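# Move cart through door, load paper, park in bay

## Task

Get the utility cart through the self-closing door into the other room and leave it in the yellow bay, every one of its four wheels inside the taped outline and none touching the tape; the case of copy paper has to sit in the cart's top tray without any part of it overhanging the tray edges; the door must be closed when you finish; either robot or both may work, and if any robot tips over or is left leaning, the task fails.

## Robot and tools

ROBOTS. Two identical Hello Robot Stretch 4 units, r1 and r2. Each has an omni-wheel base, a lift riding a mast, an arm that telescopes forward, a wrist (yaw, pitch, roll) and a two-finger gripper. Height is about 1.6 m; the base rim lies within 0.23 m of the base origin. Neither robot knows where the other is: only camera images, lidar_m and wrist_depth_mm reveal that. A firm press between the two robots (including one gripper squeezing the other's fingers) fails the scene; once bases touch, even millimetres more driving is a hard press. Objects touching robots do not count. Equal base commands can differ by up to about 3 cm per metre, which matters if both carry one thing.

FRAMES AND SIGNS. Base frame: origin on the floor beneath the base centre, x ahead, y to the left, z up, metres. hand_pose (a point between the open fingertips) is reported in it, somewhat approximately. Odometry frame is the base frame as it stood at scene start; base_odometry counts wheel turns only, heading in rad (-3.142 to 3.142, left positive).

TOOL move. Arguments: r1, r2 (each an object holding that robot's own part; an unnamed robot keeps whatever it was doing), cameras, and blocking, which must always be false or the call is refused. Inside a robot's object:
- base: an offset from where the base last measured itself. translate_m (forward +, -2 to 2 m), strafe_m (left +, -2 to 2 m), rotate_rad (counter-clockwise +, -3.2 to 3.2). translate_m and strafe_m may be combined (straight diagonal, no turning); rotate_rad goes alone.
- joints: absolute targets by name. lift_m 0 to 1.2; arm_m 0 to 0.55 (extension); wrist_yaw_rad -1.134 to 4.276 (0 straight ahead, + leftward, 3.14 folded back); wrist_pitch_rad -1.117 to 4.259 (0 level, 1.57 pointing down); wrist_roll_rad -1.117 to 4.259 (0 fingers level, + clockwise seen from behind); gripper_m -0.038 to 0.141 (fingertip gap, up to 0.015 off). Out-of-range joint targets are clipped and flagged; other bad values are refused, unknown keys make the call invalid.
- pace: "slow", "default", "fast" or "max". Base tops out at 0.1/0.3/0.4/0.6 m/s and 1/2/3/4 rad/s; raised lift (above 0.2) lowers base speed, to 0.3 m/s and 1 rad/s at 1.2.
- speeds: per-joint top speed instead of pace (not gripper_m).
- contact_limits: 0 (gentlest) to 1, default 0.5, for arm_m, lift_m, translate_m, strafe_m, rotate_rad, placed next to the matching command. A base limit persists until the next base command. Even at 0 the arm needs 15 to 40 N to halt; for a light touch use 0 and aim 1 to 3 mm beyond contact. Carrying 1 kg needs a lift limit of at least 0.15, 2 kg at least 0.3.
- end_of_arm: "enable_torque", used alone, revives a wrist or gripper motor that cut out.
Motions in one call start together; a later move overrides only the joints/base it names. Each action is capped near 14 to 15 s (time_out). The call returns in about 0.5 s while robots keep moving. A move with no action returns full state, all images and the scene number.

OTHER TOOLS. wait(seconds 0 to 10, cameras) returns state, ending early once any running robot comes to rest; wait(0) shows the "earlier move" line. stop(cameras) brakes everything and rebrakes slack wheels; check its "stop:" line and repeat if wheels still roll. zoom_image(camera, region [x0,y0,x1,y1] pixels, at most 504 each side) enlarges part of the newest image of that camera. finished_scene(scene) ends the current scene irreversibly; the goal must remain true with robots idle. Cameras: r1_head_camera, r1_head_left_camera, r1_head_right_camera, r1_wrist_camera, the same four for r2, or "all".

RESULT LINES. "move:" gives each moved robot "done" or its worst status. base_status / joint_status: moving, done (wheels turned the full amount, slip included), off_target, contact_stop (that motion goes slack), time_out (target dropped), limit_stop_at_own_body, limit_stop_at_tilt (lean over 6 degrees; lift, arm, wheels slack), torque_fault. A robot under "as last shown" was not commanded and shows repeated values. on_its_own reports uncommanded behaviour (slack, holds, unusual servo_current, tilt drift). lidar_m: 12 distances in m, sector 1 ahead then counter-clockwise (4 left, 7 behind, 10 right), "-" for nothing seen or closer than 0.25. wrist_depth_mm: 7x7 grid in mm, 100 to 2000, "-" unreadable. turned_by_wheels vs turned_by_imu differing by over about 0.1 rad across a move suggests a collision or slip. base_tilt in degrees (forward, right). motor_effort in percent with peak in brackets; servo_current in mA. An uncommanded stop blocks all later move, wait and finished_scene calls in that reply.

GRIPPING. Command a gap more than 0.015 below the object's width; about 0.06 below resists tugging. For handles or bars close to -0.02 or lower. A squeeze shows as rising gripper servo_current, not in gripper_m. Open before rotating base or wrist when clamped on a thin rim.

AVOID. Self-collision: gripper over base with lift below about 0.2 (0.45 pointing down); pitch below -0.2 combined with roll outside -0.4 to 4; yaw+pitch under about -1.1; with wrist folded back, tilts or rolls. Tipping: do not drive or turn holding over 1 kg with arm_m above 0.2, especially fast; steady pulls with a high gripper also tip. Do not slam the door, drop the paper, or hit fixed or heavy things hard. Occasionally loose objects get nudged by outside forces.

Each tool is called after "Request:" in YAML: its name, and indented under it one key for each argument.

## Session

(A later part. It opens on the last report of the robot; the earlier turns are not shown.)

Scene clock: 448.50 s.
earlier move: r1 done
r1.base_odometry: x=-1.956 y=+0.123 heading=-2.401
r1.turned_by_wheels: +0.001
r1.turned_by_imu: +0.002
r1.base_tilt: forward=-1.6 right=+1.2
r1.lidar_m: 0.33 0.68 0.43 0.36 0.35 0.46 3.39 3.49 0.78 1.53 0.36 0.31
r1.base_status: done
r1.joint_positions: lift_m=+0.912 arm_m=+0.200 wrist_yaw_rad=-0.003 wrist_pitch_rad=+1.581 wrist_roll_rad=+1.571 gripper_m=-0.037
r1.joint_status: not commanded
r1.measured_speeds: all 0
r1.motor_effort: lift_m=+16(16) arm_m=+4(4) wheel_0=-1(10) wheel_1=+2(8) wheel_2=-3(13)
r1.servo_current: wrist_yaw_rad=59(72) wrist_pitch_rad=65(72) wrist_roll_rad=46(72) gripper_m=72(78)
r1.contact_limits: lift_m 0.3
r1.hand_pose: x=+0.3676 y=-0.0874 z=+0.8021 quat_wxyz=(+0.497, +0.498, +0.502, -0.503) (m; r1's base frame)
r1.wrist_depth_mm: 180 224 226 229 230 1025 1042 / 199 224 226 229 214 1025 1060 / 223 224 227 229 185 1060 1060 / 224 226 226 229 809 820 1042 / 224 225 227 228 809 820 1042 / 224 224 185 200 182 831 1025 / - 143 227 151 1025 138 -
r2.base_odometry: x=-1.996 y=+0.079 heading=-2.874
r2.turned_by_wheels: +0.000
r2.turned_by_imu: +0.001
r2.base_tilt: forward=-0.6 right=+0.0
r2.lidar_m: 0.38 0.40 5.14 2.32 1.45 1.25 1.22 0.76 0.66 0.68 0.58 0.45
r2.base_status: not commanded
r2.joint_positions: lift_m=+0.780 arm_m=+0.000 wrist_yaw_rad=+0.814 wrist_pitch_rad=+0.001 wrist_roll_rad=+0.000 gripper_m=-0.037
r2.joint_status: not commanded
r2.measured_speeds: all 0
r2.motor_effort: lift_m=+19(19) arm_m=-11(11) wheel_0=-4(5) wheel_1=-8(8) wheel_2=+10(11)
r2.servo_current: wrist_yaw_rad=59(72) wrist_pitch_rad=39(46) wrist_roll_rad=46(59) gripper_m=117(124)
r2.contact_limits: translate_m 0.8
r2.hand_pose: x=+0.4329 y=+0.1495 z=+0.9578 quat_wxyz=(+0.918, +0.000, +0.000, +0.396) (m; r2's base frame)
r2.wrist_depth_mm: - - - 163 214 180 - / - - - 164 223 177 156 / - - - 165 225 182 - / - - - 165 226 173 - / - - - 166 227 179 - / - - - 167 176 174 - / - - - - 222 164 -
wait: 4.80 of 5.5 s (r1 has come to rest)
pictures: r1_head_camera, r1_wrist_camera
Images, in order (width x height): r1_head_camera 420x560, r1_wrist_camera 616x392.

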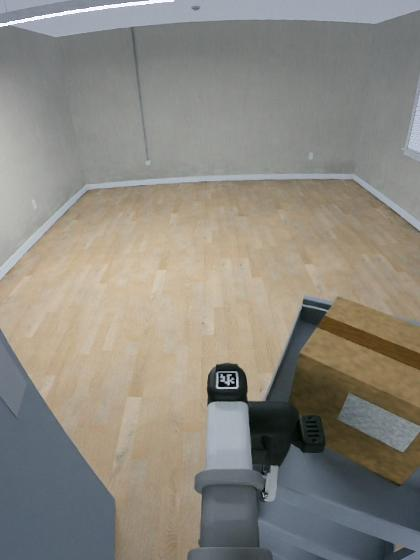

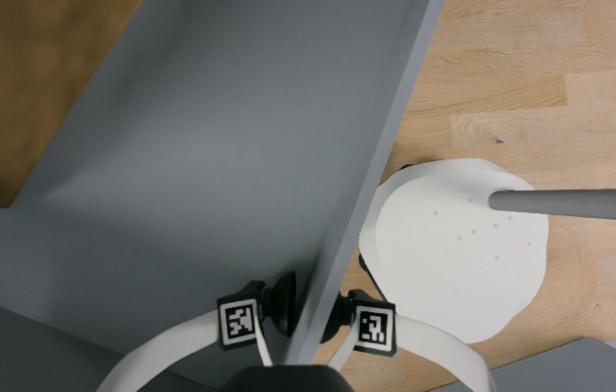

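Request:
move:
  blocking: false
  r1: {"joints":{"gripper_m":0.05}}

Request:
wait:
  seconds: 1.2

Request:
move:
  blocking: false
  r1: {"joints":{"lift_m":1.04,"gripper_m":0.085}}

Request:
wait:
  seconds: 1.2

Request:
move:
  blocking: false
  r1: {"base":{"rotate_rad":-0.37}}

Request:
wait:
  seconds: 2
  cameras: ["r1_wrist_camera","r1_head_camera"]

Scene clock: 470.57 s.
move: r1 moving
r1.base_odometry: x=-1.956 y=+0.123 heading=-2.401
r1.turned_by_wheels: +0.000
r1.turned_by_imu: +0.000
r1.base_tilt: forward=-1.6 right=+1.3
r1.lidar_m: 0.34 0.71 0.40 0.34 0.35 0.46 3.44 3.48 0.76 1.51 0.36 0.33
r1.base_status: not commanded
r1.joint_positions: lift_m=+0.912 arm_m=+0.200 wrist_yaw_rad=-0.003 wrist_pitch_rad=+1.581 wrist_roll_rad=+1.571 gripper_m=-0.012
r1.joint_status: gripper_m moving
r1.measured_speeds: all 0
r1.motor_effort: lift_m=+16(16) arm_m=+4(4) wheel_0=-1(1) wheel_1=+2(2) wheel_2=-3(3)
r1.servo_current: wrist_yaw_rad=26(65) wrist_pitch_rad=59(65) wrist_roll_rad=26(65) gripper_m=59(85)
r1.contact_limits: lift_m 0.3
r1.hand_pose: x=+0.3676 y=-0.0874 z=+0.8021 quat_wxyz=(+0.497, +0.498, +0.502, -0.503) (m; r1's base frame)
r1.wrist_depth_mm: 180 227 229 231 232 1042 1042 / 198 228 229 230 223 1042 1060 / 221 227 230 230 206 1042 1042 / 225 228 229 232 809 820 1025 / 225 227 229 230 820 820 1042 / 226 228 191 200 186 831 1025 / - 144 229 152 1042 141 -
r2: as last shown
r2.turned_by_imu: +0.000
r2.lidar_m: 0.39 0.41 5.13 2.32 1.43 1.26 1.26 0.77 0.66 0.66 0.57 0.43
r2.motor_effort: lift_m=+19(19) arm_m=-10(11) wheel_0=-4(4) wheel_1=-8(8) wheel_2=+10(10)
r2.servo_current: wrist_yaw_rad=59(65) wrist_pitch_rad=39(46) wrist_roll_rad=59(59) gripper_m=111(124)
r2.contact_limits: translate_m 0.8
r2.wrist_depth_mm: - - - 164 214 180 - / - - - 165 223 176 156 / - - - 165 224 182 - / - - - 165 226 173 - / - - - 166 228 179 - / - - - 166 176 174 - / - - - - 222 164 -
pictures: none

Scene clock: 471.63 s.
earlier move: r1 done
r1.base_odometry: x=-1.956 y=+0.123 heading=-2.401
r1.turned_by_wheels: +0.000
r1.turned_by_imu: +0.000
r1.base_tilt: forward=-1.6 right=+1.3
r1.lidar_m: 0.34 0.73 0.40 0.37 0.36 0.44 3.42 3.51 0.79 1.52 0.35 0.32
r1.base_status: not commanded
r1.joint_positions: lift_m=+0.912 arm_m=+0.200 wrist_yaw_rad=-0.003 wrist_pitch_rad=+1.581 wrist_roll_rad=+1.571 gripper_m=+0.050
r1.joint_status: all done
r1.measured_speeds: all 0
r1.motor_effort: lift_m=+16(16) arm_m=+4(4) wheel_0=-1(1) wheel_1=+2(2) wheel_2=-3(3)
r1.servo_current: wrist_yaw_rad=39(72) wrist_pitch_rad=59(72) wrist_roll_rad=46(65) gripper_m=46(85)
r1.contact_limits: lift_m 0.3
r1.hand_pose: x=+0.3676 y=-0.0874 z=+0.8021 quat_wxyz=(+0.497, +0.498, +0.502, -0.503) (m; r1's base frame)
r1.wrist_depth_mm: 175 229 231 232 233 1025 1060 / 195 228 229 232 230 1025 1042 / 213 229 230 231 197 1042 1042 / 226 228 230 232 212 820 831 / 228 229 230 232 820 820 1042 / 227 229 229 195 189 831 1042 / - 138 186 153 181 1042 -
r2.base_odometry: x=-1.996 y=+0.079 heading=-2.874
r2.turned_by_wheels: +0.000
r2.turned_by_imu: +0.000
r2.base_tilt: forward=-0.6 right=+0.0
r2.lidar_m: 0.38 0.42 5.13 2.31 1.44 1.28 1.21 0.73 0.67 0.66 0.56 0.45
r2.base_status: not commanded
r2.joint_positions: lift_m=+0.780 arm_m=+0.000 wrist_yaw_rad=+0.814 wrist_pitch_rad=+0.001 wrist_roll_rad=+0.000 gripper_m=-0.037
r2.joint_status: not commanded
r2.measured_speeds: all 0
r2.motor_effort: lift_m=+19(19) arm_m=-10(11) wheel_0=-4(5) wheel_1=-8(8) wheel_2=+10(10)
r2.servo_current: wrist_yaw_rad=52(65) wrist_pitch_rad=39(46) wrist_roll_rad=46(59) gripper_m=117(124)
r2.contact_limits: translate_m 0.8
r2.hand_pose: x=+0.4329 y=+0.1495 z=+0.9578 quat_wxyz=(+0.918, +0.000, +0.000, +0.396) (m; r2's base frame)
r2.wrist_depth_mm: - - - 164 213 180 - / - - - 165 222 176 156 / - - - 165 225 182 - / - - - 165 227 173 - / - - - 165 227 179 - / - - - 167 176 174 - / - - - - 221 164 -
wait: 1.07 of 1.2 s (r1 has come to rest)
pictures: none

Scene clock: 472.13 s.
move: r1 moving
r1.base_odometry: x=-1.956 y=+0.123 heading=-2.401
r1.turned_by_wheels: +0.000
r1.turned_by_imu: +0.000
r1.base_tilt: forward=-1.5 right=+1.3
r1.lidar_m: 0.33 0.72 0.41 0.35 0.35 0.44 3.43 3.46 0.79 1.51 0.36 0.32
r1.base_status: not commanded
r1.joint_positions: lift_m=+0.950 arm_m=+0.200 wrist_yaw_rad=-0.003 wrist_pitch_rad=+1.573 wrist_roll_rad=+1.571 gripper_m=+0.069
r1.joint_status: lift_m moving; gripper_m moving
r1.measured_speeds: translate_m=+0.000 strafe_m=+0.000 rotate_rad=+0.000 lift_m=+0.146 arm_m=+0.000 wrist_yaw_rad=+0.000 wrist_pitch_rad=-0.002 wrist_roll_rad=+0.000
r1.motor_effort: lift_m=+25(26) arm_m=+4(4) wheel_0=-1(1) wheel_1=+1(2) wheel_2=-2(3)
r1.servo_current: wrist_yaw_rad=46(59) wrist_pitch_rad=39(65) wrist_roll_rad=52(52) gripper_m=72(72)
r1.hand_pose: x=+0.3702 y=-0.0874 z=+0.8394 quat_wxyz=(+0.499, +0.500, +0.500, -0.501) (m; r1's base frame)
r1.wrist_depth_mm: 171 225 264 265 265 1060 1042 / 190 256 263 264 265 1060 1060 / 208 263 264 265 263 1060 1078 / 249 263 264 265 854 854 866 / 263 263 264 265 854 842 1060 / - 263 202 264 191 854 1060 / - 143 264 143 1078 1078 -
r2: as last shown
r2.base_tilt: forward=-0.6 right=+0.1
r2.lidar_m: 0.38 0.41 5.14 2.32 1.41 1.25 1.22 0.76 0.67 0.66 0.57 0.44
r2.motor_effort: lift_m=+19(19) arm_m=-10(10) wheel_0=-4(5) wheel_1=-8(8) wheel_2=+10(11)
r2.servo_current: wrist_yaw_rad=52(59) wrist_pitch_rad=39(46) wrist_roll_rad=39(52) gripper_m=117(124)
r2.contact_limits: translate_m 0.8
r2.wrist_depth_mm: - - - 163 215 179 - / - - - 165 221 176 156 / - - - 165 224 182 - / - - - 165 226 173 - / - - - 166 227 179 - / - - - 167 176 174 - / - - - - 221 164 -
pictures: none

Scene clock: 473.23 s.
earlier move: r1 done
r1.base_odometry: x=-1.956 y=+0.123 heading=-2.401
r1.turned_by_wheels: +0.000
r1.turned_by_imu: +0.000
r1.base_tilt: forward=-1.6 right=+1.3
r1.lidar_m: 0.32 0.71 0.42 0.37 0.37 0.42 3.42 3.50 0.77 1.55 0.36 0.32
r1.base_status: not commanded
r1.joint_positions: lift_m=+1.040 arm_m=+0.200 wrist_yaw_rad=-0.003 wrist_pitch_rad=+1.572 wrist_roll_rad=+1.571 gripper_m=+0.085
r1.joint_status: all done
r1.measured_speeds: all 0
r1.motor_effort: lift_m=+24(26) arm_m=+4(4) wheel_0=-1(1) wheel_1=+2(2) wheel_2=-2(3)
r1.servo_current: wrist_yaw_rad=52(59) wrist_pitch_rad=46(65) wrist_roll_rad=46(65) gripper_m=39(72)
r1.hand_pose: x=+0.3702 y=-0.0874 z=+0.9293 quat_wxyz=(+0.499, +0.500, +0.500, -0.501) (m; r1's base frame)
r1.wrist_depth_mm: 171 227 329 357 359 1138 1182 / 191 258 355 355 359 1160 1160 / 209 298 351 355 1138 1138 1160 / 249 353 355 357 960 931 1182 / 353 355 355 355 931 946 1160 / 1138 1138 216 355 198 1138 1182 / 1138 1138 1138 143 1138 146 -
r2.base_odometry: x=-1.996 y=+0.079 heading=-2.874
r2.turned_by_wheels: +0.000
r2.turned_by_imu: +0.000
r2.base_tilt: forward=-0.6 right=+0.1
r2.lidar_m: 0.41 0.43 5.13 2.30 1.43 1.29 1.25 0.73 0.67 0.66 0.55 0.43
r2.base_status: not commanded
r2.joint_positions: lift_m=+0.780 arm_m=+0.000 wrist_yaw_rad=+0.814 wrist_pitch_rad=+0.001 wrist_roll_rad=+0.000 gripper_m=-0.037
r2.joint_status: not commanded
r2.measured_speeds: all 0
r2.motor_effort: lift_m=+19(19) arm_m=-11(11) wheel_0=-4(5) wheel_1=-8(8) wheel_2=+10(11)
r2.servo_current: wrist_yaw_rad=46(59) wrist_pitch_rad=39(46) wrist_roll_rad=46(59) gripper_m=117(124)
r2.contact_limits: translate_m 0.8
r2.hand_pose: x=+0.4329 y=+0.1495 z=+0.9578 quat_wxyz=(+0.918, +0.000, +0.000, +0.396) (m; r2's base frame)
r2.wrist_depth_mm: - - - 163 213 180 - / - - - 165 223 177 156 / - - - 165 224 182 - / - - - 166 227 173 - / - - - 166 228 179 - / - - - 167 176 174 - / - - - - 222 163 -
wait: 1.10 of 1.2 s (r1 has come to rest)
pictures: none

Scene clock: 473.73 s.
move: r1 moving
r1.base_odometry: x=-1.956 y=+0.123 heading=-2.588
r1.turned_by_wheels: -0.187
r1.turned_by_imu: -0.188
r1.base_tilt: forward=-1.6 right=+1.3
r1.lidar_m: 0.33 4.14 0.48 0.37 0.34 0.40 3.38 3.38 0.78 0.93 0.40 0.33
r1.base_status: rotate_rad moving
r1.joint_positions: lift_m=+1.040 arm_m=+0.200 wrist_yaw_rad=-0.003 wrist_pitch_rad=+1.572 wrist_roll_rad=+1.571 gripper_m=+0.085
r1.joint_status: not commanded
r1.measured_speeds: translate_m=-0.001 strafe_m=+0.000 rotate_rad=-0.719 lift_m=+0.000 arm_m=+0.000 wrist_yaw_rad=+0.000 wrist_pitch_rad=+0.000 wrist_roll_rad=+0.000
r1.motor_effort: lift_m=+24(24) arm_m=+4(4) wheel_0=+5(7) wheel_1=+8(8) wheel_2=+7(7)
r1.servo_current: wrist_yaw_rad=52(65) wrist_pitch_rad=46(52) wrist_roll_rad=33(65) gripper_m=39(46)
r1.hand_pose: x=+0.3702 y=-0.0874 z=+0.9293 quat_wxyz=(+0.499, +0.500, +0.500, -0.501) (m; r1's base frame)
r1.wrist_depth_mm: 158 218 334 357 1138 1138 1138 / 170 237 355 357 1160 1182 1160 / 190 270 355 357 1138 1160 1138 / 208 310 353 357 931 931 1182 / 228 355 353 357 946 946 1138 / 260 353 216 357 198 1118 1138 / - 169 353 144 1138 146 -
r2: as last shown
r2.lidar_m: 0.40 0.41 5.12 2.32 1.43 1.28 1.23 0.76 0.66 0.67 0.56 0.44
r2.motor_effort: lift_m=+19(19) arm_m=-10(10) wheel_0=-4(4) wheel_1=-8(8) wheel_2=+10(10)
r2.servo_current: wrist_yaw_rad=59(72) wrist_pitch_rad=46(46) wrist_roll_rad=46(52) gripper_m=111(124)
r2.contact_limits: translate_m 0.8
r2.wrist_depth_mm: - - - 164 213 179 - / - - - 165 222 176 155 / - - - 165 224 182 - / - - - 166 226 173 - / - - - 166 227 179 - / - - - 166 177 174 - / - - - - 221 164 -
pictures: none

Scene clock: 474.53 s.
earlier move: r1 done
r1.base_odometry: x=-1.956 y=+0.123 heading=-2.771
r1.turned_by_wheels: -0.183
r1.turned_by_imu: -0.184
r1.base_tilt: forward=-1.6 right=+1.3
r1.lidar_m: 0.32 0.38 0.53 0.37 0.35 0.36 0.54 3.39 0.80 0.77 2.49 0.34
r1.base_status: done
r1.joint_positions: lift_m=+1.040 arm_m=+0.200 wrist_yaw_rad=-0.003 wrist_pitch_rad=+1.572 wrist_roll_rad=+1.571 gripper_m=+0.085
r1.joint_status: not commanded
r1.measured_speeds: all 0
r1.motor_effort: lift_m=+24(24) arm_m=+3(4) wheel_0=+1(7) wheel_1=+1(8) wheel_2=+2(7)
r1.servo_current: wrist_yaw_rad=46(65) wrist_pitch_rad=39(52) wrist_roll_rad=46(65) gripper_m=46(52)
r1.hand_pose: x=+0.3702 y=-0.0874 z=+0.9293 quat_wxyz=(+0.499, +0.500, +0.500, -0.501) (m; r1's base frame)
r1.wrist_depth_mm: 169 353 355 355 1138 1138 1160 / 176 248 355 357 1138 1160 1160 / 187 268 355 355 1138 1160 1160 / 194 291 355 355 931 946 1138 / 198 315 355 353 931 946 1138 / 211 300 216 355 198 1160 1138 / 224 282 355 144 1118 146 -
r2.base_odometry: x=-1.996 y=+0.079 heading=-2.874
r2.turned_by_wheels: +0.000
r2.turned_by_imu: +0.000
r2.base_tilt: forward=-0.6 right=+0.1
r2.lidar_m: 0.42 0.40 5.11 2.30 1.45 1.28 1.25 0.77 0.65 0.67 0.55 0.43
r2.base_status: not commanded
r2.joint_positions: lift_m=+0.780 arm_m=+0.000 wrist_yaw_rad=+0.814 wrist_pitch_rad=+0.001 wrist_roll_rad=+0.000 gripper_m=-0.037
r2.joint_status: not commanded
r2.measured_speeds: all 0
r2.motor_effort: lift_m=+19(20) arm_m=-10(10) wheel_0=-4(5) wheel_1=-8(8) wheel_2=+10(10)
r2.servo_current: wrist_yaw_rad=65(72) wrist_pitch_rad=39(46) wrist_roll_rad=59(59) gripper_m=117(124)
r2.contact_limits: translate_m 0.8
r2.hand_pose: x=+0.4329 y=+0.1495 z=+0.9578 quat_wxyz=(+0.918, +0.000, +0.000, +0.396) (m; r2's base frame)
r2.wrist_depth_mm: - - - 164 214 180 - / - - - 165 223 176 155 / - - - 165 224 182 - / - - - 165 226 173 - / - - - 166 228 179 - / - - - 167 176 174 - / - - - - 221 164 -
wait: 0.80 of 2 s (r1 has come to rest)
pictures: r1_head_camera, r1_wrist_camera
Images, in order (width x height): r1_head_camera 420x560, r1_wrist_camera 616x392.

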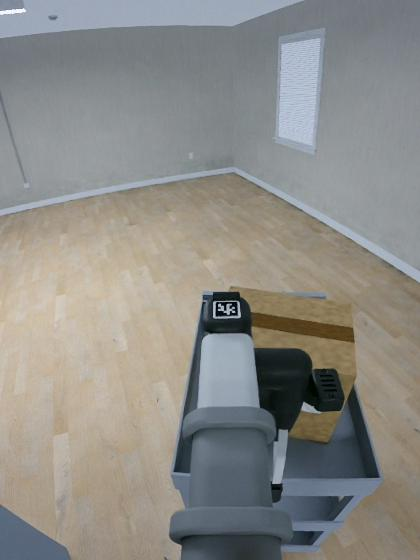

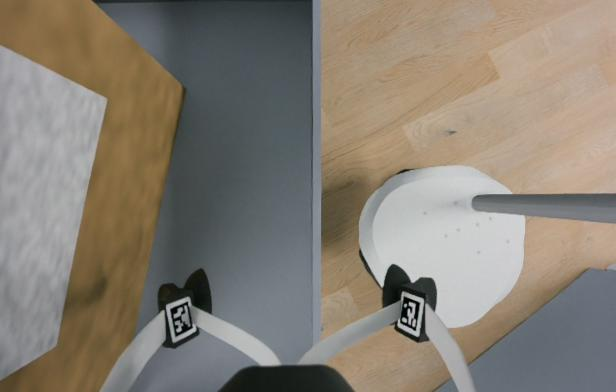

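Request:
move:
  blocking: false
  r1: {"base":{"translate_m":-0.012,"strafe_m":0.06},"pace":"slow"}

Request:
wait:
  seconds: 1.5

Request:
move:
  blocking: false
  r1: {"joints":{"gripper_m":0.055,"lift_m":0.908},"pace":"slow","contact_limits":{"lift_m":0.3}}

Request:
wait:
  seconds: 3

Request:
move:
  blocking: false
  r1: {"joints":{"gripper_m":-0.038}}

Request:
wait:
  seconds: 1.5

Request:
move:
  blocking: false
  r1: {"base":{"strafe_m":-0.2},"pace":"slow"}

Request:
wait:
  seconds: 3.5
  cameras: ["r1_wrist_camera","r1_head_camera"]

Scene clock: 495.43 s.
move: r1 moving
r1.base_odometry: x=-1.949 y=+0.112 heading=-2.770
r1.turned_by_wheels: +0.000
r1.turned_by_imu: +0.000
r1.base_tilt: forward=-1.6 right=+1.3
r1.lidar_m: 0.32 0.36 0.55 0.39 0.34 0.37 0.48 3.38 0.84 0.78 0.47 0.34
r1.base_status: translate_m moving; strafe_m moving
r1.joint_positions: lift_m=+1.040 arm_m=+0.200 wrist_yaw_rad=-0.003 wrist_pitch_rad=+1.572 wrist_roll_rad=+1.571 gripper_m=+0.085
r1.joint_status: not commanded
r1.measured_speeds: translate_m=-0.010 strafe_m=+0.050 rotate_rad=-0.001 lift_m=+0.000 arm_m=+0.000 wrist_yaw_rad=+0.000 wrist_pitch_rad=+0.000 wrist_roll_rad=+0.000
r1.motor_effort: lift_m=+24(24) arm_m=+4(4) wheel_0=-6(8) wheel_1=+8(8) wheel_2=+4(5)
r1.servo_current: wrist_yaw_rad=39(72) wrist_pitch_rad=39(46) wrist_roll_rad=33(52) gripper_m=46(46)
r1.hand_pose: x=+0.3702 y=-0.0874 z=+0.9293 quat_wxyz=(+0.499, +0.500, +0.500, -0.501) (m; r1's base frame)
r1.wrist_depth_mm: 174 263 353 353 1160 1138 1138 / 182 262 355 357 1138 1160 1160 / 190 286 355 359 1160 1138 1138 / 200 309 353 357 946 946 1138 / 206 324 357 355 931 931 1138 / 224 312 216 359 198 1138 1138 / 234 293 355 145 1160 146 -
r2: as last shown
r2.base_tilt: forward=-0.6 right=+0.0
r2.lidar_m: 0.39 0.40 5.13 2.31 1.43 1.24 1.22 0.75 0.67 0.68 0.56 0.43
r2.motor_effort: lift_m=+19(19) arm_m=-10(10) wheel_0=-4(5) wheel_1=-8(9) wheel_2=+10(10)
r2.servo_current: wrist_yaw_rad=65(65) wrist_pitch_rad=39(46) wrist_roll_rad=39(52) gripper_m=124(124)
r2.contact_limits: translate_m 0.8
r2.wrist_depth_mm: - - - 164 213 179 - / - - - 165 221 176 156 / - - - 165 224 182 - / - - - 165 226 173 - / - - - 166 228 179 - / - - - 166 175 174 - / - - - - 222 164 -
pictures: none

Scene clock: 496.73 s.
earlier move: r1 done
r1.base_odometry: x=-1.923 y=+0.072 heading=-2.770
r1.turned_by_wheels: +0.000
r1.turned_by_imu: +0.000
r1.base_tilt: forward=-1.6 right=+1.3
r1.lidar_m: 0.33 5.34 0.50 0.33 0.31 0.32 0.43 3.40 0.91 0.82 0.51 0.35
r1.base_status: done
r1.joint_positions: lift_m=+1.040 arm_m=+0.200 wrist_yaw_rad=-0.003 wrist_pitch_rad=+1.572 wrist_roll_rad=+1.571 gripper_m=+0.085
r1.joint_status: not commanded
r1.measured_speeds: all 0
r1.motor_effort: lift_m=+24(24) arm_m=+4(4) wheel_0=-3(8) wheel_1=+3(8) wheel_2=+2(5)
r1.servo_current: wrist_yaw_rad=52(72) wrist_pitch_rad=46(52) wrist_roll_rad=39(59) gripper_m=39(52)
r1.hand_pose: x=+0.3702 y=-0.0874 z=+0.9293 quat_wxyz=(+0.499, +0.500, +0.500, -0.501) (m; r1's base frame)
r1.wrist_depth_mm: 204 296 355 1160 1138 1160 1160 / 211 307 355 1160 1160 1138 1160 / 222 325 355 1160 1160 1160 1138 / 237 355 355 1118 931 960 1160 / 248 353 353 1138 931 931 1160 / 262 353 216 357 198 1098 - / 274 353 357 144 1160 - -
r2.base_odometry: x=-1.996 y=+0.079 heading=-2.874
r2.turned_by_wheels: +0.000
r2.turned_by_imu: +0.000
r2.base_tilt: forward=-0.6 right=+0.1
r2.lidar_m: 0.41 0.41 5.13 2.31 1.43 1.26 1.22 0.78 0.65 0.66 0.57 0.43
r2.base_status: not commanded
r2.joint_positions: lift_m=+0.780 arm_m=+0.000 wrist_yaw_rad=+0.814 wrist_pitch_rad=+0.001 wrist_roll_rad=+0.000 gripper_m=-0.037
r2.joint_status: not commanded
r2.measured_speeds: all 0
r2.motor_effort: lift_m=+19(19) arm_m=-11(11) wheel_0=-4(5) wheel_1=-8(9) wheel_2=+10(10)
r2.servo_current: wrist_yaw_rad=65(65) wrist_pitch_rad=46(46) wrist_roll_rad=46(59) gripper_m=124(124)
r2.contact_limits: translate_m 0.8
r2.hand_pose: x=+0.4329 y=+0.1495 z=+0.9578 quat_wxyz=(+0.918, +0.000, +0.000, +0.396) (m; r2's base frame)
r2.wrist_depth_mm: - - - 164 214 179 - / - - - 164 223 176 155 / - - - 165 224 182 - / - - - 166 227 173 - / - - - 166 228 179 - / - - - 167 176 174 - / - - - - 222 164 -
wait: 1.30 of 1.5 s (r1 has come to rest)
pictures: none

Scene clock: 497.23 s.
move: r1 moving
r1.base_odometry: x=-1.923 y=+0.072 heading=-2.770
r1.turned_by_wheels: +0.000
r1.turned_by_imu: +0.000
r1.base_tilt: forward=-1.6 right=+1.2
r1.lidar_m: 0.33 5.34 0.47 0.33 0.29 0.33 0.44 3.39 0.87 0.82 0.50 0.36
r1.base_status: not commanded
r1.joint_positions: lift_m=+1.015 arm_m=+0.200 wrist_yaw_rad=-0.003 wrist_pitch_rad=+1.572 wrist_roll_rad=+1.571 gripper_m=+0.076
r1.joint_status: lift_m moving; gripper_m moving
r1.measured_speeds: translate_m=+0.000 strafe_m=+0.000 rotate_rad=+0.000 lift_m=-0.097 arm_m=+0.000 wrist_yaw_rad=+0.000 wrist_pitch_rad=+0.000 wrist_roll_rad=+0.000
r1.motor_effort: lift_m=+11(25) arm_m=+4(4) wheel_0=-3(4) wheel_1=+3(3) wheel_2=+2(2)
r1.servo_current: wrist_yaw_rad=39(59) wrist_pitch_rad=39(46) wrist_roll_rad=52(65) gripper_m=65(65)
r1.contact_limits: lift_m 0.3
r1.hand_pose: x=+0.3702 y=-0.0874 z=+0.9050 quat_wxyz=(+0.499, +0.500, +0.500, -0.501) (m; r1's base frame)
r1.wrist_depth_mm: 200 296 334 336 1118 1118 1160 / 211 306 334 334 1118 1118 1118 / 221 329 334 336 1118 1118 1138 / 238 334 334 336 917 904 1138 / 252 332 334 336 917 917 1118 / 260 332 213 334 189 917 - / 276 330 334 143 1118 - -
r2: as last shown
r2.base_tilt: forward=-0.6 right=+0.0
r2.lidar_m: 0.38 0.40 5.13 2.31 1.44 1.26 1.25 0.74 0.66 0.66 0.58 0.44
r2.motor_effort: lift_m=+19(19) arm_m=-11(11) wheel_0=-4(5) wheel_1=-8(8) wheel_2=+10(11)
r2.servo_current: wrist_yaw_rad=52(59) wrist_pitch_rad=39(46) wrist_roll_rad=52(52) gripper_m=111(117)
r2.contact_limits: translate_m 0.8
r2.wrist_depth_mm: - - - 164 213 179 - / - - - 165 223 176 155 / - - - 165 224 182 - / - - - 165 225 173 - / - - - 166 226 179 - / - - - 167 177 174 - / - - - - 222 163 -
pictures: none

Scene clock: 498.63 s.
earlier move: r1 done
r1.base_odometry: x=-1.923 y=+0.072 heading=-2.770
r1.turned_by_wheels: +0.000
r1.turned_by_imu: +0.000
r1.base_tilt: forward=-1.6 right=+1.3
r1.lidar_m: 0.35 5.35 0.49 0.32 0.31 0.31 0.42 3.36 0.89 0.83 0.49 0.35
r1.base_status: not commanded
r1.joint_positions: lift_m=+0.909 arm_m=+0.200 wrist_yaw_rad=-0.003 wrist_pitch_rad=+1.569 wrist_roll_rad=+1.571 gripper_m=+0.055
r1.joint_status: all done
r1.measured_speeds: all 0
r1.motor_effort: lift_m=+3(25) arm_m=+3(4) wheel_0=-3(4) wheel_1=+3(4) wheel_2=+2(3)
r1.servo_current: wrist_yaw_rad=65(65) wrist_pitch_rad=52(52) wrist_roll_rad=52(65) gripper_m=46(72)
r1.contact_limits: lift_m 0.3
r1.hand_pose: x=+0.3712 y=-0.0874 z=+0.7991 quat_wxyz=(+0.500, +0.501, +0.499, -0.500) (m; r1's base frame)
r1.wrist_depth_mm: 193 233 231 232 1042 1008 1025 / 201 233 232 231 1008 1042 1025 / 211 232 231 231 1025 991 1008 / 220 233 232 231 1008 809 1025 / 233 232 232 231 809 798 798 / 233 233 213 232 189 788 976 / 233 177 232 136 1025 1008 -
r2.base_odometry: x=-1.996 y=+0.079 heading=-2.874
r2.turned_by_wheels: +0.000
r2.turned_by_imu: +0.000
r2.base_tilt: forward=-0.6 right=+0.1
r2.lidar_m: 0.41 0.41 5.14 2.26 1.45 1.27 1.23 0.76 0.66 0.69 0.56 0.43
r2.base_status: not commanded
r2.joint_positions: lift_m=+0.780 arm_m=+0.000 wrist_yaw_rad=+0.814 wrist_pitch_rad=+0.001 wrist_roll_rad=+0.000 gripper_m=-0.037
r2.joint_status: not commanded
r2.measured_speeds: all 0
r2.motor_effort: lift_m=+19(19) arm_m=-10(11) wheel_0=-4(5) wheel_1=-8(8) wheel_2=+10(11)
r2.servo_current: wrist_yaw_rad=65(65) wrist_pitch_rad=39(46) wrist_roll_rad=39(59) gripper_m=117(124)
r2.contact_limits: translate_m 0.8
r2.hand_pose: x=+0.4329 y=+0.1495 z=+0.9578 quat_wxyz=(+0.918, +0.000, +0.000, +0.396) (m; r2's base frame)
r2.wrist_depth_mm: - - - 164 214 179 - / - - - 164 222 177 156 / - - - 164 224 182 - / - - - 165 226 173 - / - - - 166 228 179 - / - - - 167 176 174 - / - - - - 221 164 -
wait: 1.40 of 3 s (r1 has come to rest)
pictures: none

Scene clock: 499.13 s.
move: r1 moving
r1.base_odometry: x=-1.923 y=+0.072 heading=-2.770
r1.turned_by_wheels: +0.000
r1.turned_by_imu: +0.000
r1.base_tilt: forward=-1.6 right=+1.2
r1.lidar_m: 0.33 5.36 0.47 0.33 0.30 0.32 0.43 3.38 0.91 0.80 0.49 0.35
r1.base_status: not commanded
r1.joint_positions: lift_m=+0.909 arm_m=+0.200 wrist_yaw_rad=-0.002 wrist_pitch_rad=+1.568 wrist_roll_rad=+1.571 gripper_m=+0.036
r1.joint_status: gripper_m moving
r1.measured_speeds: translate_m=+0.000 strafe_m=+0.000 rotate_rad=+0.000 lift_m=+0.000 arm_m=+0.000 wrist_yaw_rad=+0.002 wrist_pitch_rad=-0.012 wrist_roll_rad=+0.000
r1.motor_effort: lift_m=+3(3) arm_m=+4(4) wheel_0=-3(4) wheel_1=+3(4) wheel_2=+2(2)
r1.servo_current: wrist_yaw_rad=59(65) wrist_pitch_rad=39(52) wrist_roll_rad=46(65) gripper_m=98(98)
r1.contact_limits: lift_m 0.3
r1.hand_pose: x=+0.3716 y=-0.0874 z=+0.7991 quat_wxyz=(+0.500, +0.501, +0.499, -0.500) (m; r1's base frame)
r1.wrist_depth_mm: 182 232 232 231 1025 1025 1008 / 193 234 232 231 1008 1025 1025 / 204 234 231 231 1008 991 1008 / 213 232 231 231 1008 809 1008 / 227 234 233 231 798 809 798 / 232 233 200 232 189 809 798 / 233 232 232 158 1025 809 -
r2: as last shown
r2.base_tilt: forward=-0.6 right=+0.0
r2.lidar_m: 0.41 0.38 5.12 2.31 1.44 1.28 1.20 0.74 0.67 0.67 0.54 0.44
r2.motor_effort: lift_m=+19(19) arm_m=-10(11) wheel_0=-4(4) wheel_1=-8(8) wheel_2=+10(10)
r2.servo_current: wrist_yaw_rad=52(65) wrist_pitch_rad=46(46) wrist_roll_rad=46(46) gripper_m=117(124)
r2.contact_limits: translate_m 0.8
r2.wrist_depth_mm: - - - 164 214 180 - / - - - 165 223 176 156 / - - - 165 224 182 - / - - - 165 227 173 - / - - - 166 228 179 - / - - - 167 176 174 - / - - - - 221 164 -
pictures: none

Scene clock: 500.27 s.
earlier move: r1 done
r1.base_odometry: x=-1.923 y=+0.072 heading=-2.770
r1.turned_by_wheels: +0.000
r1.turned_by_imu: +0.000
r1.base_tilt: forward=-1.6 right=+1.3
r1.lidar_m: 0.33 5.36 0.48 0.31 0.30 0.32 0.44 3.37 0.90 0.83 0.49 0.35
r1.base_status: not commanded
r1.joint_positions: lift_m=+0.909 arm_m=+0.200 wrist_yaw_rad=-0.001 wrist_pitch_rad=+1.569 wrist_roll_rad=+1.571 gripper_m=-0.037
r1.joint_status: all done
r1.measured_speeds: all 0
r1.motor_effort: lift_m=+10(10) arm_m=-4(4) wheel_0=-3(4) wheel_1=+3(4) wheel_2=+2(2)
r1.servo_current: wrist_yaw_rad=52(72) wrist_pitch_rad=46(52) wrist_roll_rad=46(65) gripper_m=72(169)
r1.contact_limits: lift_m 0.3
r1.hand_pose: x=+0.3714 y=-0.0874 z=+0.7985 quat_wxyz=(+0.500, +0.501, +0.499, -0.500) (m; r1's base frame)
r1.wrist_depth_mm: 200 225 227 228 1025 1008 1025 / 209 225 226 227 1008 1025 1025 / 223 226 227 226 1025 1025 1025 / 225 226 226 226 854 820 809 / 225 226 226 227 809 809 1025 / 224 225 186 189 809 798 1008 / 226 154 226 157 1008 - -
r2.base_odometry: x=-1.996 y=+0.079 heading=-2.874
r2.turned_by_wheels: +0.000
r2.turned_by_imu: +0.000
r2.base_tilt: forward=-0.6 right=+0.0
r2.lidar_m: 0.40 0.40 5.14 2.32 1.43 1.29 1.23 0.78 0.65 0.68 0.57 0.45
r2.base_status: not commanded
r2.joint_positions: lift_m=+0.780 arm_m=+0.000 wrist_yaw_rad=+0.814 wrist_pitch_rad=+0.001 wrist_roll_rad=+0.000 gripper_m=-0.037
r2.joint_status: not commanded
r2.measured_speeds: all 0
r2.motor_effort: lift_m=+19(19) arm_m=-10(11) wheel_0=-4(5) wheel_1=-8(8) wheel_2=+10(10)
r2.servo_current: wrist_yaw_rad=59(65) wrist_pitch_rad=39(46) wrist_roll_rad=46(52) gripper_m=111(124)
r2.contact_limits: translate_m 0.8
r2.hand_pose: x=+0.4329 y=+0.1495 z=+0.9578 quat_wxyz=(+0.918, +0.000, +0.000, +0.396) (m; r2's base frame)
r2.wrist_depth_mm: - - - 164 213 179 - / - - - 164 222 176 156 / - - - 165 224 182 - / - - - 165 225 173 - / - - - 166 227 179 - / - - - 167 176 175 - / - - - - 221 164 -
wait: 1.13 of 1.5 s (r1 has come to rest)
pictures: none

Scene clock: 500.77 s.
move: r1 moving
r1.base_odometry: x=-1.928 y=+0.085 heading=-2.770
r1.turned_by_wheels: +0.001
r1.turned_by_imu: +0.001
r1.base_tilt: forward=-1.6 right=+1.3
r1.lidar_m: 0.34 5.35 0.51 0.33 0.30 0.34 0.43 3.37 0.87 0.81 0.49 0.36
r1.base_status: strafe_m moving
r1.joint_positions: lift_m=+0.909 arm_m=+0.200 wrist_yaw_rad=-0.001 wrist_pitch_rad=+1.570 wrist_roll_rad=+1.571 gripper_m=-0.037
r1.joint_status: not commanded
r1.measured_speeds: translate_m=+0.000 strafe_m=-0.056 rotate_rad=+0.002 lift_m=+0.000 arm_m=+0.000 wrist_yaw_rad=+0.000 wrist_pitch_rad=+0.011 wrist_roll_rad=+0.000
r1.motor_effort: lift_m=+10(10) arm_m=-3(4) wheel_0=+11(11) wheel_1=-5(7) wheel_2=+0(1)
r1.servo_current: wrist_yaw_rad=59(72) wrist_pitch_rad=46(46) wrist_roll_rad=52(72) gripper_m=72(72)
r1.contact_limits: lift_m 0.3
r1.hand_pose: x=+0.3711 y=-0.0874 z=+0.7985 quat_wxyz=(+0.500, +0.501, +0.499, -0.500) (m; r1's base frame)
r1.wrist_depth_mm: 197 224 224 226 1008 1025 1042 / 208 225 226 225 1025 1008 1025 / 219 225 227 226 1025 1025 1025 / 224 225 226 228 842 809 1025 / 225 225 226 226 809 820 1025 / 227 226 226 196 187 820 1008 / 226 153 227 157 1025 134 -
r2: as last shown
r2.base_tilt: forward=-0.6 right=+0.1
r2.lidar_m: 0.40 0.41 5.13 2.30 1.42 1.27 1.21 0.76 0.67 0.67 0.57 0.44
r2.motor_effort: lift_m=+19(19) arm_m=-10(10) wheel_0=-4(5) wheel_1=-8(8) wheel_2=+10(11)
r2.servo_current: wrist_yaw_rad=52(59) wrist_pitch_rad=33(39) wrist_roll_rad=46(52) gripper_m=117(117)
r2.contact_limits: translate_m 0.8
r2.wrist_depth_mm: - - - 164 213 179 - / - - - 165 222 177 156 / - - - 165 224 182 - / - - - 165 226 173 - / - - - 166 227 179 - / - - - 166 176 174 - / - - - - 222 164 -
pictures: none

Scene clock: 503.43 s.
earlier move: r1 done
r1.base_odometry: x=-1.996 y=+0.258 heading=-2.770
r1.turned_by_wheels: +0.000
r1.turned_by_imu: +0.000
r1.base_tilt: forward=-1.5 right=+1.2
r1.lidar_m: 0.33 0.33 0.74 0.51 0.47 0.48 3.36 3.32 0.63 0.62 2.37 0.37
r1.base_status: done
r1.joint_positions: lift_m=+0.909 arm_m=+0.200 wrist_yaw_rad=-0.001 wrist_pitch_rad=+1.575 wrist_roll_rad=+1.571 gripper_m=-0.037
r1.joint_status: not commanded
r1.measured_speeds: all 0
r1.motor_effort: lift_m=+10(10) arm_m=+4(4) wheel_0=+9(16) wheel_1=-2(8) wheel_2=+3(4)
r1.servo_current: wrist_yaw_rad=52(72) wrist_pitch_rad=52(59) wrist_roll_rad=52(72) gripper_m=65(78)
r1.contact_limits: lift_m 0.3
r1.hand_pose: x=+0.3696 y=-0.0874 z=+0.7985 quat_wxyz=(+0.499, +0.499, +0.501, -0.501) (m; r1's base frame)
r1.wrist_depth_mm: 224 224 224 1008 1025 1008 1042 / 224 224 224 1025 1008 1008 1025 / 201 225 225 1008 1008 1008 1025 / 206 225 225 226 866 820 1025 / 212 225 225 227 809 809 1025 / 216 225 226 196 820 798 1025 / 221 154 182 158 1025 132 1042
r2.base_odometry: x=-1.996 y=+0.079 heading=-2.874
r2.turned_by_wheels: +0.000
r2.turned_by_imu: +0.000
r2.base_tilt: forward=-0.6 right=+0.0
r2.lidar_m: 0.40 0.40 5.13 2.33 1.45 1.29 1.23 0.73 0.67 0.67 0.56 0.44
r2.base_status: not commanded
r2.joint_positions: lift_m=+0.780 arm_m=+0.000 wrist_yaw_rad=+0.814 wrist_pitch_rad=+0.001 wrist_roll_rad=+0.000 gripper_m=-0.037
r2.joint_status: not commanded
r2.measured_speeds: all 0
r2.motor_effort: lift_m=+19(19) arm_m=-10(11) wheel_0=-4(5) wheel_1=-8(8) wheel_2=+10(11)
r2.servo_current: wrist_yaw_rad=52(65) wrist_pitch_rad=39(46) wrist_roll_rad=52(65) gripper_m=117(124)
r2.contact_limits: translate_m 0.8
r2.hand_pose: x=+0.4329 y=+0.1495 z=+0.9578 quat_wxyz=(+0.918, +0.000, +0.000, +0.396) (m; r2's base frame)
r2.wrist_depth_mm: - - - 164 214 179 - / - - - 164 223 176 156 / - - - 165 224 182 - / - - - 165 225 173 - / - - - 166 227 179 - / - - - 167 176 174 - / - - - - 221 164 -
wait: 2.67 of 3.5 s (r1 has come to rest)
pictures: r1_head_camera, r1_wrist_camera
Images, in order (width x height): r1_head_camera 420x560, r1_wrist_camera 616x392.

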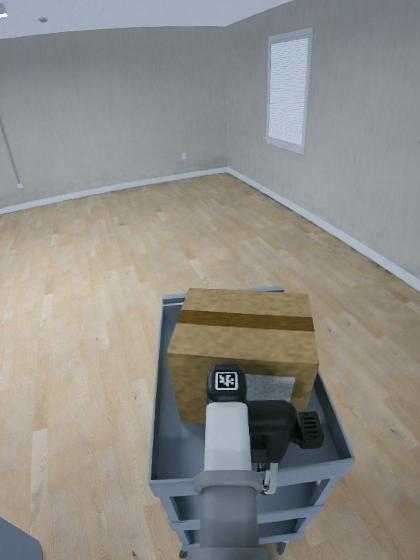

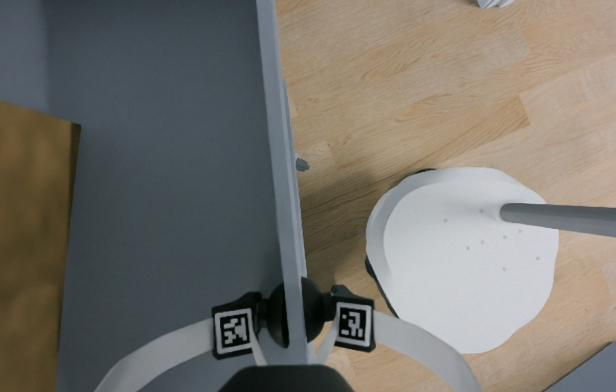

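Request:
move:
  blocking: false
  r1: {"base":{"strafe_m":-0.1},"pace":"slow"}

Request:
wait:
  seconds: 2

Request:
move:
  blocking: false
  r1: {"base":{"rotate_rad":0.3},"pace":"slow"}

Request:
wait:
  seconds: 1.5
  cameras: ["r1_head_camera","r1_wrist_camera"]

Scene clock: 517.93 s.
move: r1 moving
r1.base_odometry: x=-2.001 y=+0.271 heading=-2.769
r1.turned_by_wheels: +0.001
r1.turned_by_imu: +0.000
r1.base_tilt: forward=-1.6 right=+1.2
r1.lidar_m: 0.33 0.33 0.75 0.50 0.47 0.52 3.35 3.30 0.63 0.62 2.37 0.36
r1.base_status: strafe_m moving
r1.joint_positions: lift_m=+0.909 arm_m=+0.200 wrist_yaw_rad=-0.001 wrist_pitch_rad=+1.574 wrist_roll_rad=+1.571 gripper_m=-0.037
r1.joint_status: not commanded
r1.measured_speeds: translate_m=+0.001 strafe_m=-0.057 rotate_rad=-0.004 lift_m=+0.000 arm_m=+0.000 wrist_yaw_rad=+0.000 wrist_pitch_rad=-0.002 wrist_roll_rad=+0.000
r1.motor_effort: lift_m=+10(10) arm_m=+4(4) wheel_0=+16(16) wheel_1=-6(6) wheel_2=+1(3)
r1.servo_current: wrist_yaw_rad=52(72) wrist_pitch_rad=39(52) wrist_roll_rad=52(52) gripper_m=72(72)
r1.contact_limits: lift_m 0.3
r1.hand_pose: x=+0.3698 y=-0.0874 z=+0.7985 quat_wxyz=(+0.499, +0.499, +0.501, -0.501) (m; r1's base frame)
r1.wrist_depth_mm: 223 224 225 1008 1025 1025 1025 / 224 224 224 1008 1008 1025 1042 / 209 224 226 991 1008 1025 1025 / 206 225 227 225 878 809 1025 / 208 226 226 226 809 809 820 / 213 226 226 189 820 820 1025 / 218 154 181 157 1008 132 1008
r2: as last shown
r2.base_tilt: forward=-0.6 right=+0.1
r2.lidar_m: 0.40 0.39 5.14 2.29 1.45 1.27 1.25 0.77 0.67 0.66 0.55 0.45
r2.motor_effort: lift_m=+19(19) arm_m=-10(10) wheel_0=-4(5) wheel_1=-8(8) wheel_2=+10(10)
r2.servo_current: wrist_yaw_rad=52(65) wrist_pitch_rad=39(46) wrist_roll_rad=39(59) gripper_m=117(124)
r2.contact_limits: translate_m 0.8
r2.wrist_depth_mm: - - - 164 213 179 - / - - - 165 222 176 156 / - - - 165 225 182 - / - - - 165 226 173 - / - - - 165 228 179 - / - - - 167 176 174 - / - - - - 222 164 -
pictures: none

Scene clock: 519.57 s.
earlier move: r1 done
r1.base_odometry: x=-2.032 y=+0.351 heading=-2.769
r1.turned_by_wheels: +0.000
r1.turned_by_imu: +0.001
r1.base_tilt: forward=-1.6 right=+1.3
r1.lidar_m: 0.35 0.34 0.85 0.59 0.54 0.58 3.33 3.28 0.53 0.55 2.28 0.38
r1.base_status: done
r1.joint_positions: lift_m=+0.909 arm_m=+0.200 wrist_yaw_rad=-0.001 wrist_pitch_rad=+1.570 wrist_roll_rad=+1.571 gripper_m=-0.037
r1.joint_status: not commanded
r1.measured_speeds: all 0
r1.motor_effort: lift_m=+10(10) arm_m=+4(4) wheel_0=+10(16) wheel_1=-1(8) wheel_2=+3(5)
r1.servo_current: wrist_yaw_rad=46(72) wrist_pitch_rad=39(52) wrist_roll_rad=39(72) gripper_m=72(72)
r1.contact_limits: lift_m 0.3
r1.hand_pose: x=+0.3709 y=-0.0874 z=+0.7985 quat_wxyz=(+0.500, +0.500, +0.500, -0.500) (m; r1's base frame)
r1.wrist_depth_mm: 1025 991 1008 991 1008 1008 1025 / 1008 1008 1008 1025 1008 1025 1025 / 193 204 226 1008 1008 1008 1008 / 227 227 227 1025 1025 788 1008 / 227 228 227 1025 798 798 820 / 200 228 228 187 798 809 1025 / 192 155 228 157 177 809 1025
r2.base_odometry: x=-1.996 y=+0.079 heading=-2.874
r2.turned_by_wheels: +0.000
r2.turned_by_imu: +0.000
r2.base_tilt: forward=-0.6 right=+0.1
r2.lidar_m: 0.41 0.40 5.13 2.30 1.45 1.26 1.21 0.77 0.65 0.66 0.56 0.45
r2.base_status: not commanded
r2.joint_positions: lift_m=+0.780 arm_m=+0.000 wrist_yaw_rad=+0.814 wrist_pitch_rad=+0.001 wrist_roll_rad=+0.000 gripper_m=-0.037
r2.joint_status: not commanded
r2.measured_speeds: all 0
r2.motor_effort: lift_m=+19(19) arm_m=-10(11) wheel_0=-4(5) wheel_1=-8(8) wheel_2=+10(11)
r2.servo_current: wrist_yaw_rad=39(65) wrist_pitch_rad=39(52) wrist_roll_rad=46(59) gripper_m=124(130)
r2.contact_limits: translate_m 0.8
r2.hand_pose: x=+0.4329 y=+0.1495 z=+0.9578 quat_wxyz=(+0.918, +0.000, +0.000, +0.396) (m; r2's base frame)
r2.wrist_depth_mm: - - - 163 214 179 - / - - - 165 222 177 155 / - - - 165 224 182 - / - - - 165 226 173 - / - - - 166 227 179 - / - - - 166 176 174 - / - - - - 221 164 -
wait: 1.63 of 2 s (r1 has come to rest)
pictures: none

Scene clock: 520.07 s.
move: r1 moving
r1.base_odometry: x=-2.032 y=+0.351 heading=-2.645
r1.turned_by_wheels: +0.124
r1.turned_by_imu: +0.124
r1.base_tilt: forward=-1.6 right=+1.2
r1.lidar_m: 0.33 0.35 0.76 0.58 0.55 0.61 3.28 3.28 0.54 0.61 2.29 0.36
r1.base_status: rotate_rad moving
r1.joint_positions: lift_m=+0.909 arm_m=+0.200 wrist_yaw_rad=-0.001 wrist_pitch_rad=+1.570 wrist_roll_rad=+1.571 gripper_m=-0.037
r1.joint_status: not commanded
r1.measured_speeds: translate_m=+0.000 strafe_m=+0.000 rotate_rad=+0.483 lift_m=+0.000 arm_m=+0.000 wrist_yaw_rad=+0.000 wrist_pitch_rad=+0.000 wrist_roll_rad=+0.000
r1.motor_effort: lift_m=+10(10) arm_m=+4(4) wheel_0=-12(12) wheel_1=-8(8) wheel_2=-9(9)
r1.servo_current: wrist_yaw_rad=46(59) wrist_pitch_rad=39(52) wrist_roll_rad=46(59) gripper_m=65(72)
r1.contact_limits: lift_m 0.3
r1.hand_pose: x=+0.3709 y=-0.0874 z=+0.7985 quat_wxyz=(+0.500, +0.500, +0.500, -0.500) (m; r1's base frame)
r1.wrist_depth_mm: 1008 1025 1025 1008 1042 1025 1025 / 192 198 205 229 1008 1008 1008 / 228 227 228 229 1008 1025 1008 / 225 227 228 228 891 809 1042 / 190 226 228 229 798 809 1025 / 186 227 183 194 178 809 1025 / 198 153 227 158 1008 134 1042
r2: as last shown
r2.base_tilt: forward=-0.6 right=+0.0
r2.lidar_m: 0.39 0.40 5.15 2.30 1.45 1.28 1.24 0.79 0.66 0.68 0.57 0.44
r2.motor_effort: lift_m=+19(19) arm_m=-10(11) wheel_0=-4(5) wheel_1=-8(8) wheel_2=+10(10)
r2.servo_current: wrist_yaw_rad=52(65) wrist_pitch_rad=46(46) wrist_roll_rad=46(52) gripper_m=111(124)
r2.contact_limits: translate_m 0.8
r2.wrist_depth_mm: - - - 163 214 179 - / - - - 165 223 177 155 / - - - 165 224 182 - / - - - 165 226 173 - / - - - 165 228 179 - / - - - 167 177 174 - / - - - - 222 164 -
pictures: none

Scene clock: 520.97 s.
earlier move: r1 done
r1.base_odometry: x=-2.032 y=+0.351 heading=-2.470
r1.turned_by_wheels: +0.175
r1.turned_by_imu: +0.175
r1.base_tilt: forward=-1.6 right=+1.3
r1.lidar_m: 0.34 0.39 0.67 0.55 0.56 3.49 3.28 3.34 0.54 0.95 2.30 0.35
r1.base_status: done
r1.joint_positions: lift_m=+0.909 arm_m=+0.200 wrist_yaw_rad=-0.001 wrist_pitch_rad=+1.574 wrist_roll_rad=+1.571 gripper_m=-0.037
r1.joint_status: not commanded
r1.measured_speeds: all 0
r1.motor_effort: lift_m=+10(10) arm_m=+5(5) wheel_0=-8(12) wheel_1=-2(8) wheel_2=-7(10)
r1.servo_current: wrist_yaw_rad=59(65) wrist_pitch_rad=33(52) wrist_roll_rad=52(59) gripper_m=59(72)
r1.contact_limits: lift_m 0.3
r1.hand_pose: x=+0.3697 y=-0.0874 z=+0.7985 quat_wxyz=(+0.499, +0.499, +0.501, -0.501) (m; r1's base frame)
r1.wrist_depth_mm: 224 225 227 228 1008 1060 946 / 150 226 226 229 1025 1025 1025 / 166 226 227 228 1025 1008 1025 / 181 225 226 227 809 798 715 / 199 225 227 228 809 820 1042 / 215 225 182 194 180 809 1025 / 224 151 225 157 1025 140 1042
r2.base_odometry: x=-1.996 y=+0.079 heading=-2.874
r2.turned_by_wheels: +0.000
r2.turned_by_imu: +0.000
r2.base_tilt: forward=-0.6 right=+0.1
r2.lidar_m: 0.38 0.42 5.13 2.32 1.40 1.28 1.21 0.74 0.67 0.66 0.56 0.44
r2.base_status: not commanded
r2.joint_positions: lift_m=+0.780 arm_m=+0.000 wrist_yaw_rad=+0.814 wrist_pitch_rad=+0.001 wrist_roll_rad=+0.000 gripper_m=-0.037
r2.joint_status: not commanded
r2.measured_speeds: all 0
r2.motor_effort: lift_m=+19(19) arm_m=-10(11) wheel_0=-4(5) wheel_1=-8(8) wheel_2=+10(11)
r2.servo_current: wrist_yaw_rad=39(65) wrist_pitch_rad=39(46) wrist_roll_rad=52(59) gripper_m=111(124)
r2.contact_limits: translate_m 0.8
r2.hand_pose: x=+0.4329 y=+0.1495 z=+0.9578 quat_wxyz=(+0.918, +0.000, +0.000, +0.396) (m; r2's base frame)
r2.wrist_depth_mm: - - - 163 214 179 - / - - - 164 222 176 156 / - - - 165 224 181 - / - - - 165 226 173 - / - - - 166 228 179 - / - - - 166 176 174 - / - - - - 221 164 -
wait: 0.90 of 1.5 s (r1 has come to rest)
pictures: r1_head_camera, r1_wrist_camera
Images, in order (width x height): r1_head_camera 420x560, r1_wrist_camera 616x392.

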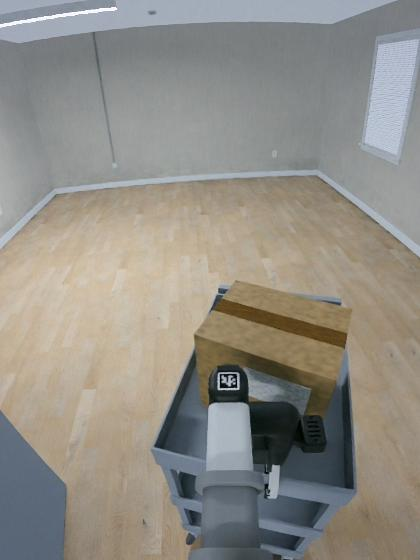

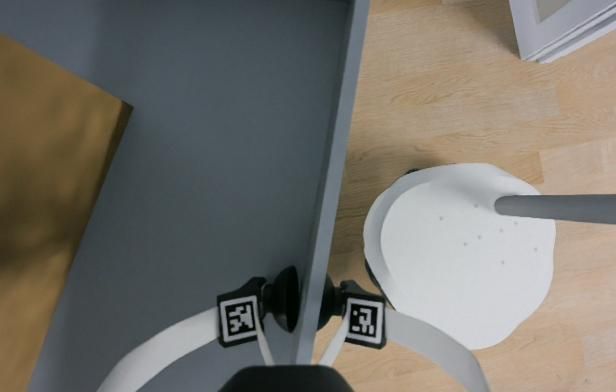

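Request:
move:
  blocking: false
  r1: {"base":{"translate_m":-0.6,"strafe_m":0.02},"pace":"slow"}

Request:
wait:
  seconds: 7.5
  cameras: ["r1_head_camera","r1_wrist_camera"]

Scene clock: 531.40 s.
move: r1 moving
r1.base_odometry: x=-2.022 y=+0.358 heading=-2.471
r1.turned_by_wheels: -0.001
r1.turned_by_imu: -0.001
r1.base_tilt: forward=-1.6 right=+1.3
r1.lidar_m: 0.36 0.40 0.65 0.54 0.55 3.49 3.28 3.33 0.54 0.94 2.32 0.34
r1.base_status: translate_m moving; strafe_m moving
r1.joint_positions: lift_m=+0.909 arm_m=+0.200 wrist_yaw_rad=-0.001 wrist_pitch_rad=+1.572 wrist_roll_rad=+1.571 gripper_m=-0.037
r1.joint_status: not commanded
r1.measured_speeds: translate_m=-0.048 strafe_m=+0.002 rotate_rad=+0.000 lift_m=+0.000 arm_m=+0.000 wrist_yaw_rad=+0.000 wrist_pitch_rad=-0.007 wrist_roll_rad=+0.000
r1.motor_effort: lift_m=+10(10) arm_m=+4(5) wheel_0=-9(11) wheel_1=-7(7) wheel_2=+2(5)
r1.servo_current: wrist_yaw_rad=59(59) wrist_pitch_rad=39(46) wrist_roll_rad=52(59) gripper_m=65(78)
r1.contact_limits: lift_m 0.3
r1.hand_pose: x=+0.3704 y=-0.0874 z=+0.7985 quat_wxyz=(+0.499, +0.500, +0.500, -0.501) (m; r1's base frame)
r1.wrist_depth_mm: 228 228 228 228 1025 1025 931 / 158 229 229 229 1008 1025 1025 / 174 228 228 227 1025 1025 1025 / 192 228 228 228 854 809 809 / 208 228 228 229 798 798 798 / 225 227 183 195 180 809 1025 / 227 155 226 158 1025 134 1025
r2: as last shown
r2.lidar_m: 0.42 0.37 5.15 2.30 1.46 1.27 1.23 0.76 0.66 0.66 0.54 0.43
r2.motor_effort: lift_m=+19(19) arm_m=-10(10) wheel_0=-4(5) wheel_1=-8(8) wheel_2=+10(10)
r2.servo_current: wrist_yaw_rad=52(65) wrist_pitch_rad=39(46) wrist_roll_rad=46(59) gripper_m=117(124)
r2.contact_limits: translate_m 0.8
r2.wrist_depth_mm: - - - 164 214 179 - / - - - 165 222 176 156 / - - - 165 224 182 - / - - - 165 226 173 - / - - - 166 228 180 - / - - - 167 176 174 - / - - - - 220 164 -
pictures: none

Scene clock: 538.20 s.
earlier move: r1 done
r1.base_odometry: x=-1.550 y=+0.708 heading=-2.471
r1.turned_by_wheels: +0.001
r1.turned_by_imu: +0.000
r1.base_tilt: forward=-1.6 right=+1.3
r1.lidar_m: 0.37 0.80 0.49 0.48 2.39 2.87 2.68 2.74 2.53 0.85 0.51 0.30
r1.base_status: done
r1.joint_positions: lift_m=+0.908 arm_m=+0.200 wrist_yaw_rad=+0.001 wrist_pitch_rad=+1.564 wrist_roll_rad=+1.571 gripper_m=-0.037
r1.joint_status: not commanded
r1.measured_speeds: all 0
r1.motor_effort: lift_m=+15(15) arm_m=-4(5) wheel_0=-4(13) wheel_1=-5(8) wheel_2=+2(11)
r1.servo_current: wrist_yaw_rad=59(72) wrist_pitch_rad=52(85) wrist_roll_rad=46(72) gripper_m=72(78)
r1.contact_limits: lift_m 0.3
r1.hand_pose: x=+0.3730 y=-0.0874 z=+0.7981 quat_wxyz=(+0.502, +0.502, +0.498, -0.498) (m; r1's base frame)
r1.wrist_depth_mm: 121 148 189 226 226 198 - / 142 183 225 226 224 222 1008 / 177 225 224 226 226 172 1025 / 226 226 226 226 226 798 809 / 227 227 226 226 198 798 798 / 227 226 182 186 809 798 1008 / 226 164 213 156 180 143 1025
r2.base_odometry: x=-1.996 y=+0.079 heading=-2.874
r2.turned_by_wheels: +0.000
r2.turned_by_imu: +0.001
r2.base_tilt: forward=-0.6 right=+0.1
r2.lidar_m: 0.40 0.42 5.15 2.31 1.44 1.29 1.22 0.76 0.66 0.67 0.55 0.43
r2.base_status: not commanded
r2.joint_positions: lift_m=+0.780 arm_m=+0.000 wrist_yaw_rad=+0.814 wrist_pitch_rad=+0.001 wrist_roll_rad=+0.000 gripper_m=-0.037
r2.joint_status: not commanded
r2.measured_speeds: all 0
r2.motor_effort: lift_m=+19(19) arm_m=-10(11) wheel_0=-4(5) wheel_1=-8(8) wheel_2=+10(11)
r2.servo_current: wrist_yaw_rad=52(72) wrist_pitch_rad=46(52) wrist_roll_rad=46(59) gripper_m=124(124)
r2.contact_limits: translate_m 0.8
r2.hand_pose: x=+0.4329 y=+0.1495 z=+0.9578 quat_wxyz=(+0.918, +0.000, +0.000, +0.396) (m; r2's base frame)
r2.wrist_depth_mm: - - - 163 213 179 - / - - - 164 223 175 155 / - - - 165 224 182 - / - - - 165 227 173 - / - - - 166 227 179 - / - - - 166 176 174 - / - - - - 222 164 -
wait: 6.80 of 7.5 s (r1 has come to rest)
pictures: r1_head_camera, r1_wrist_camera
Images, in order (width x height): r1_head_camera 420x560, r1_wrist_camera 616x392.

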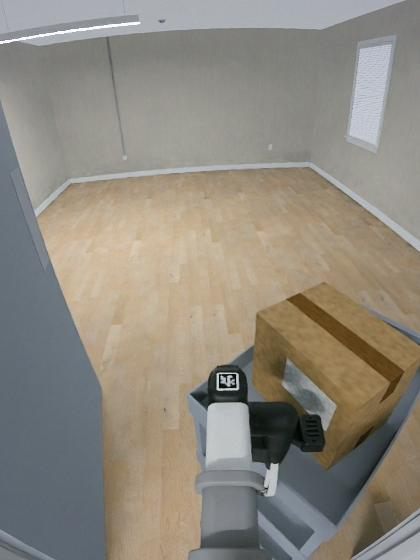

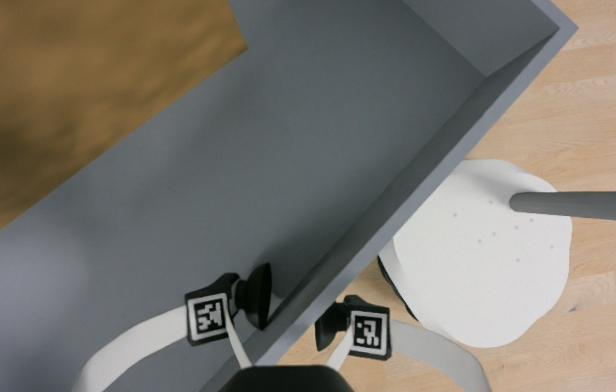

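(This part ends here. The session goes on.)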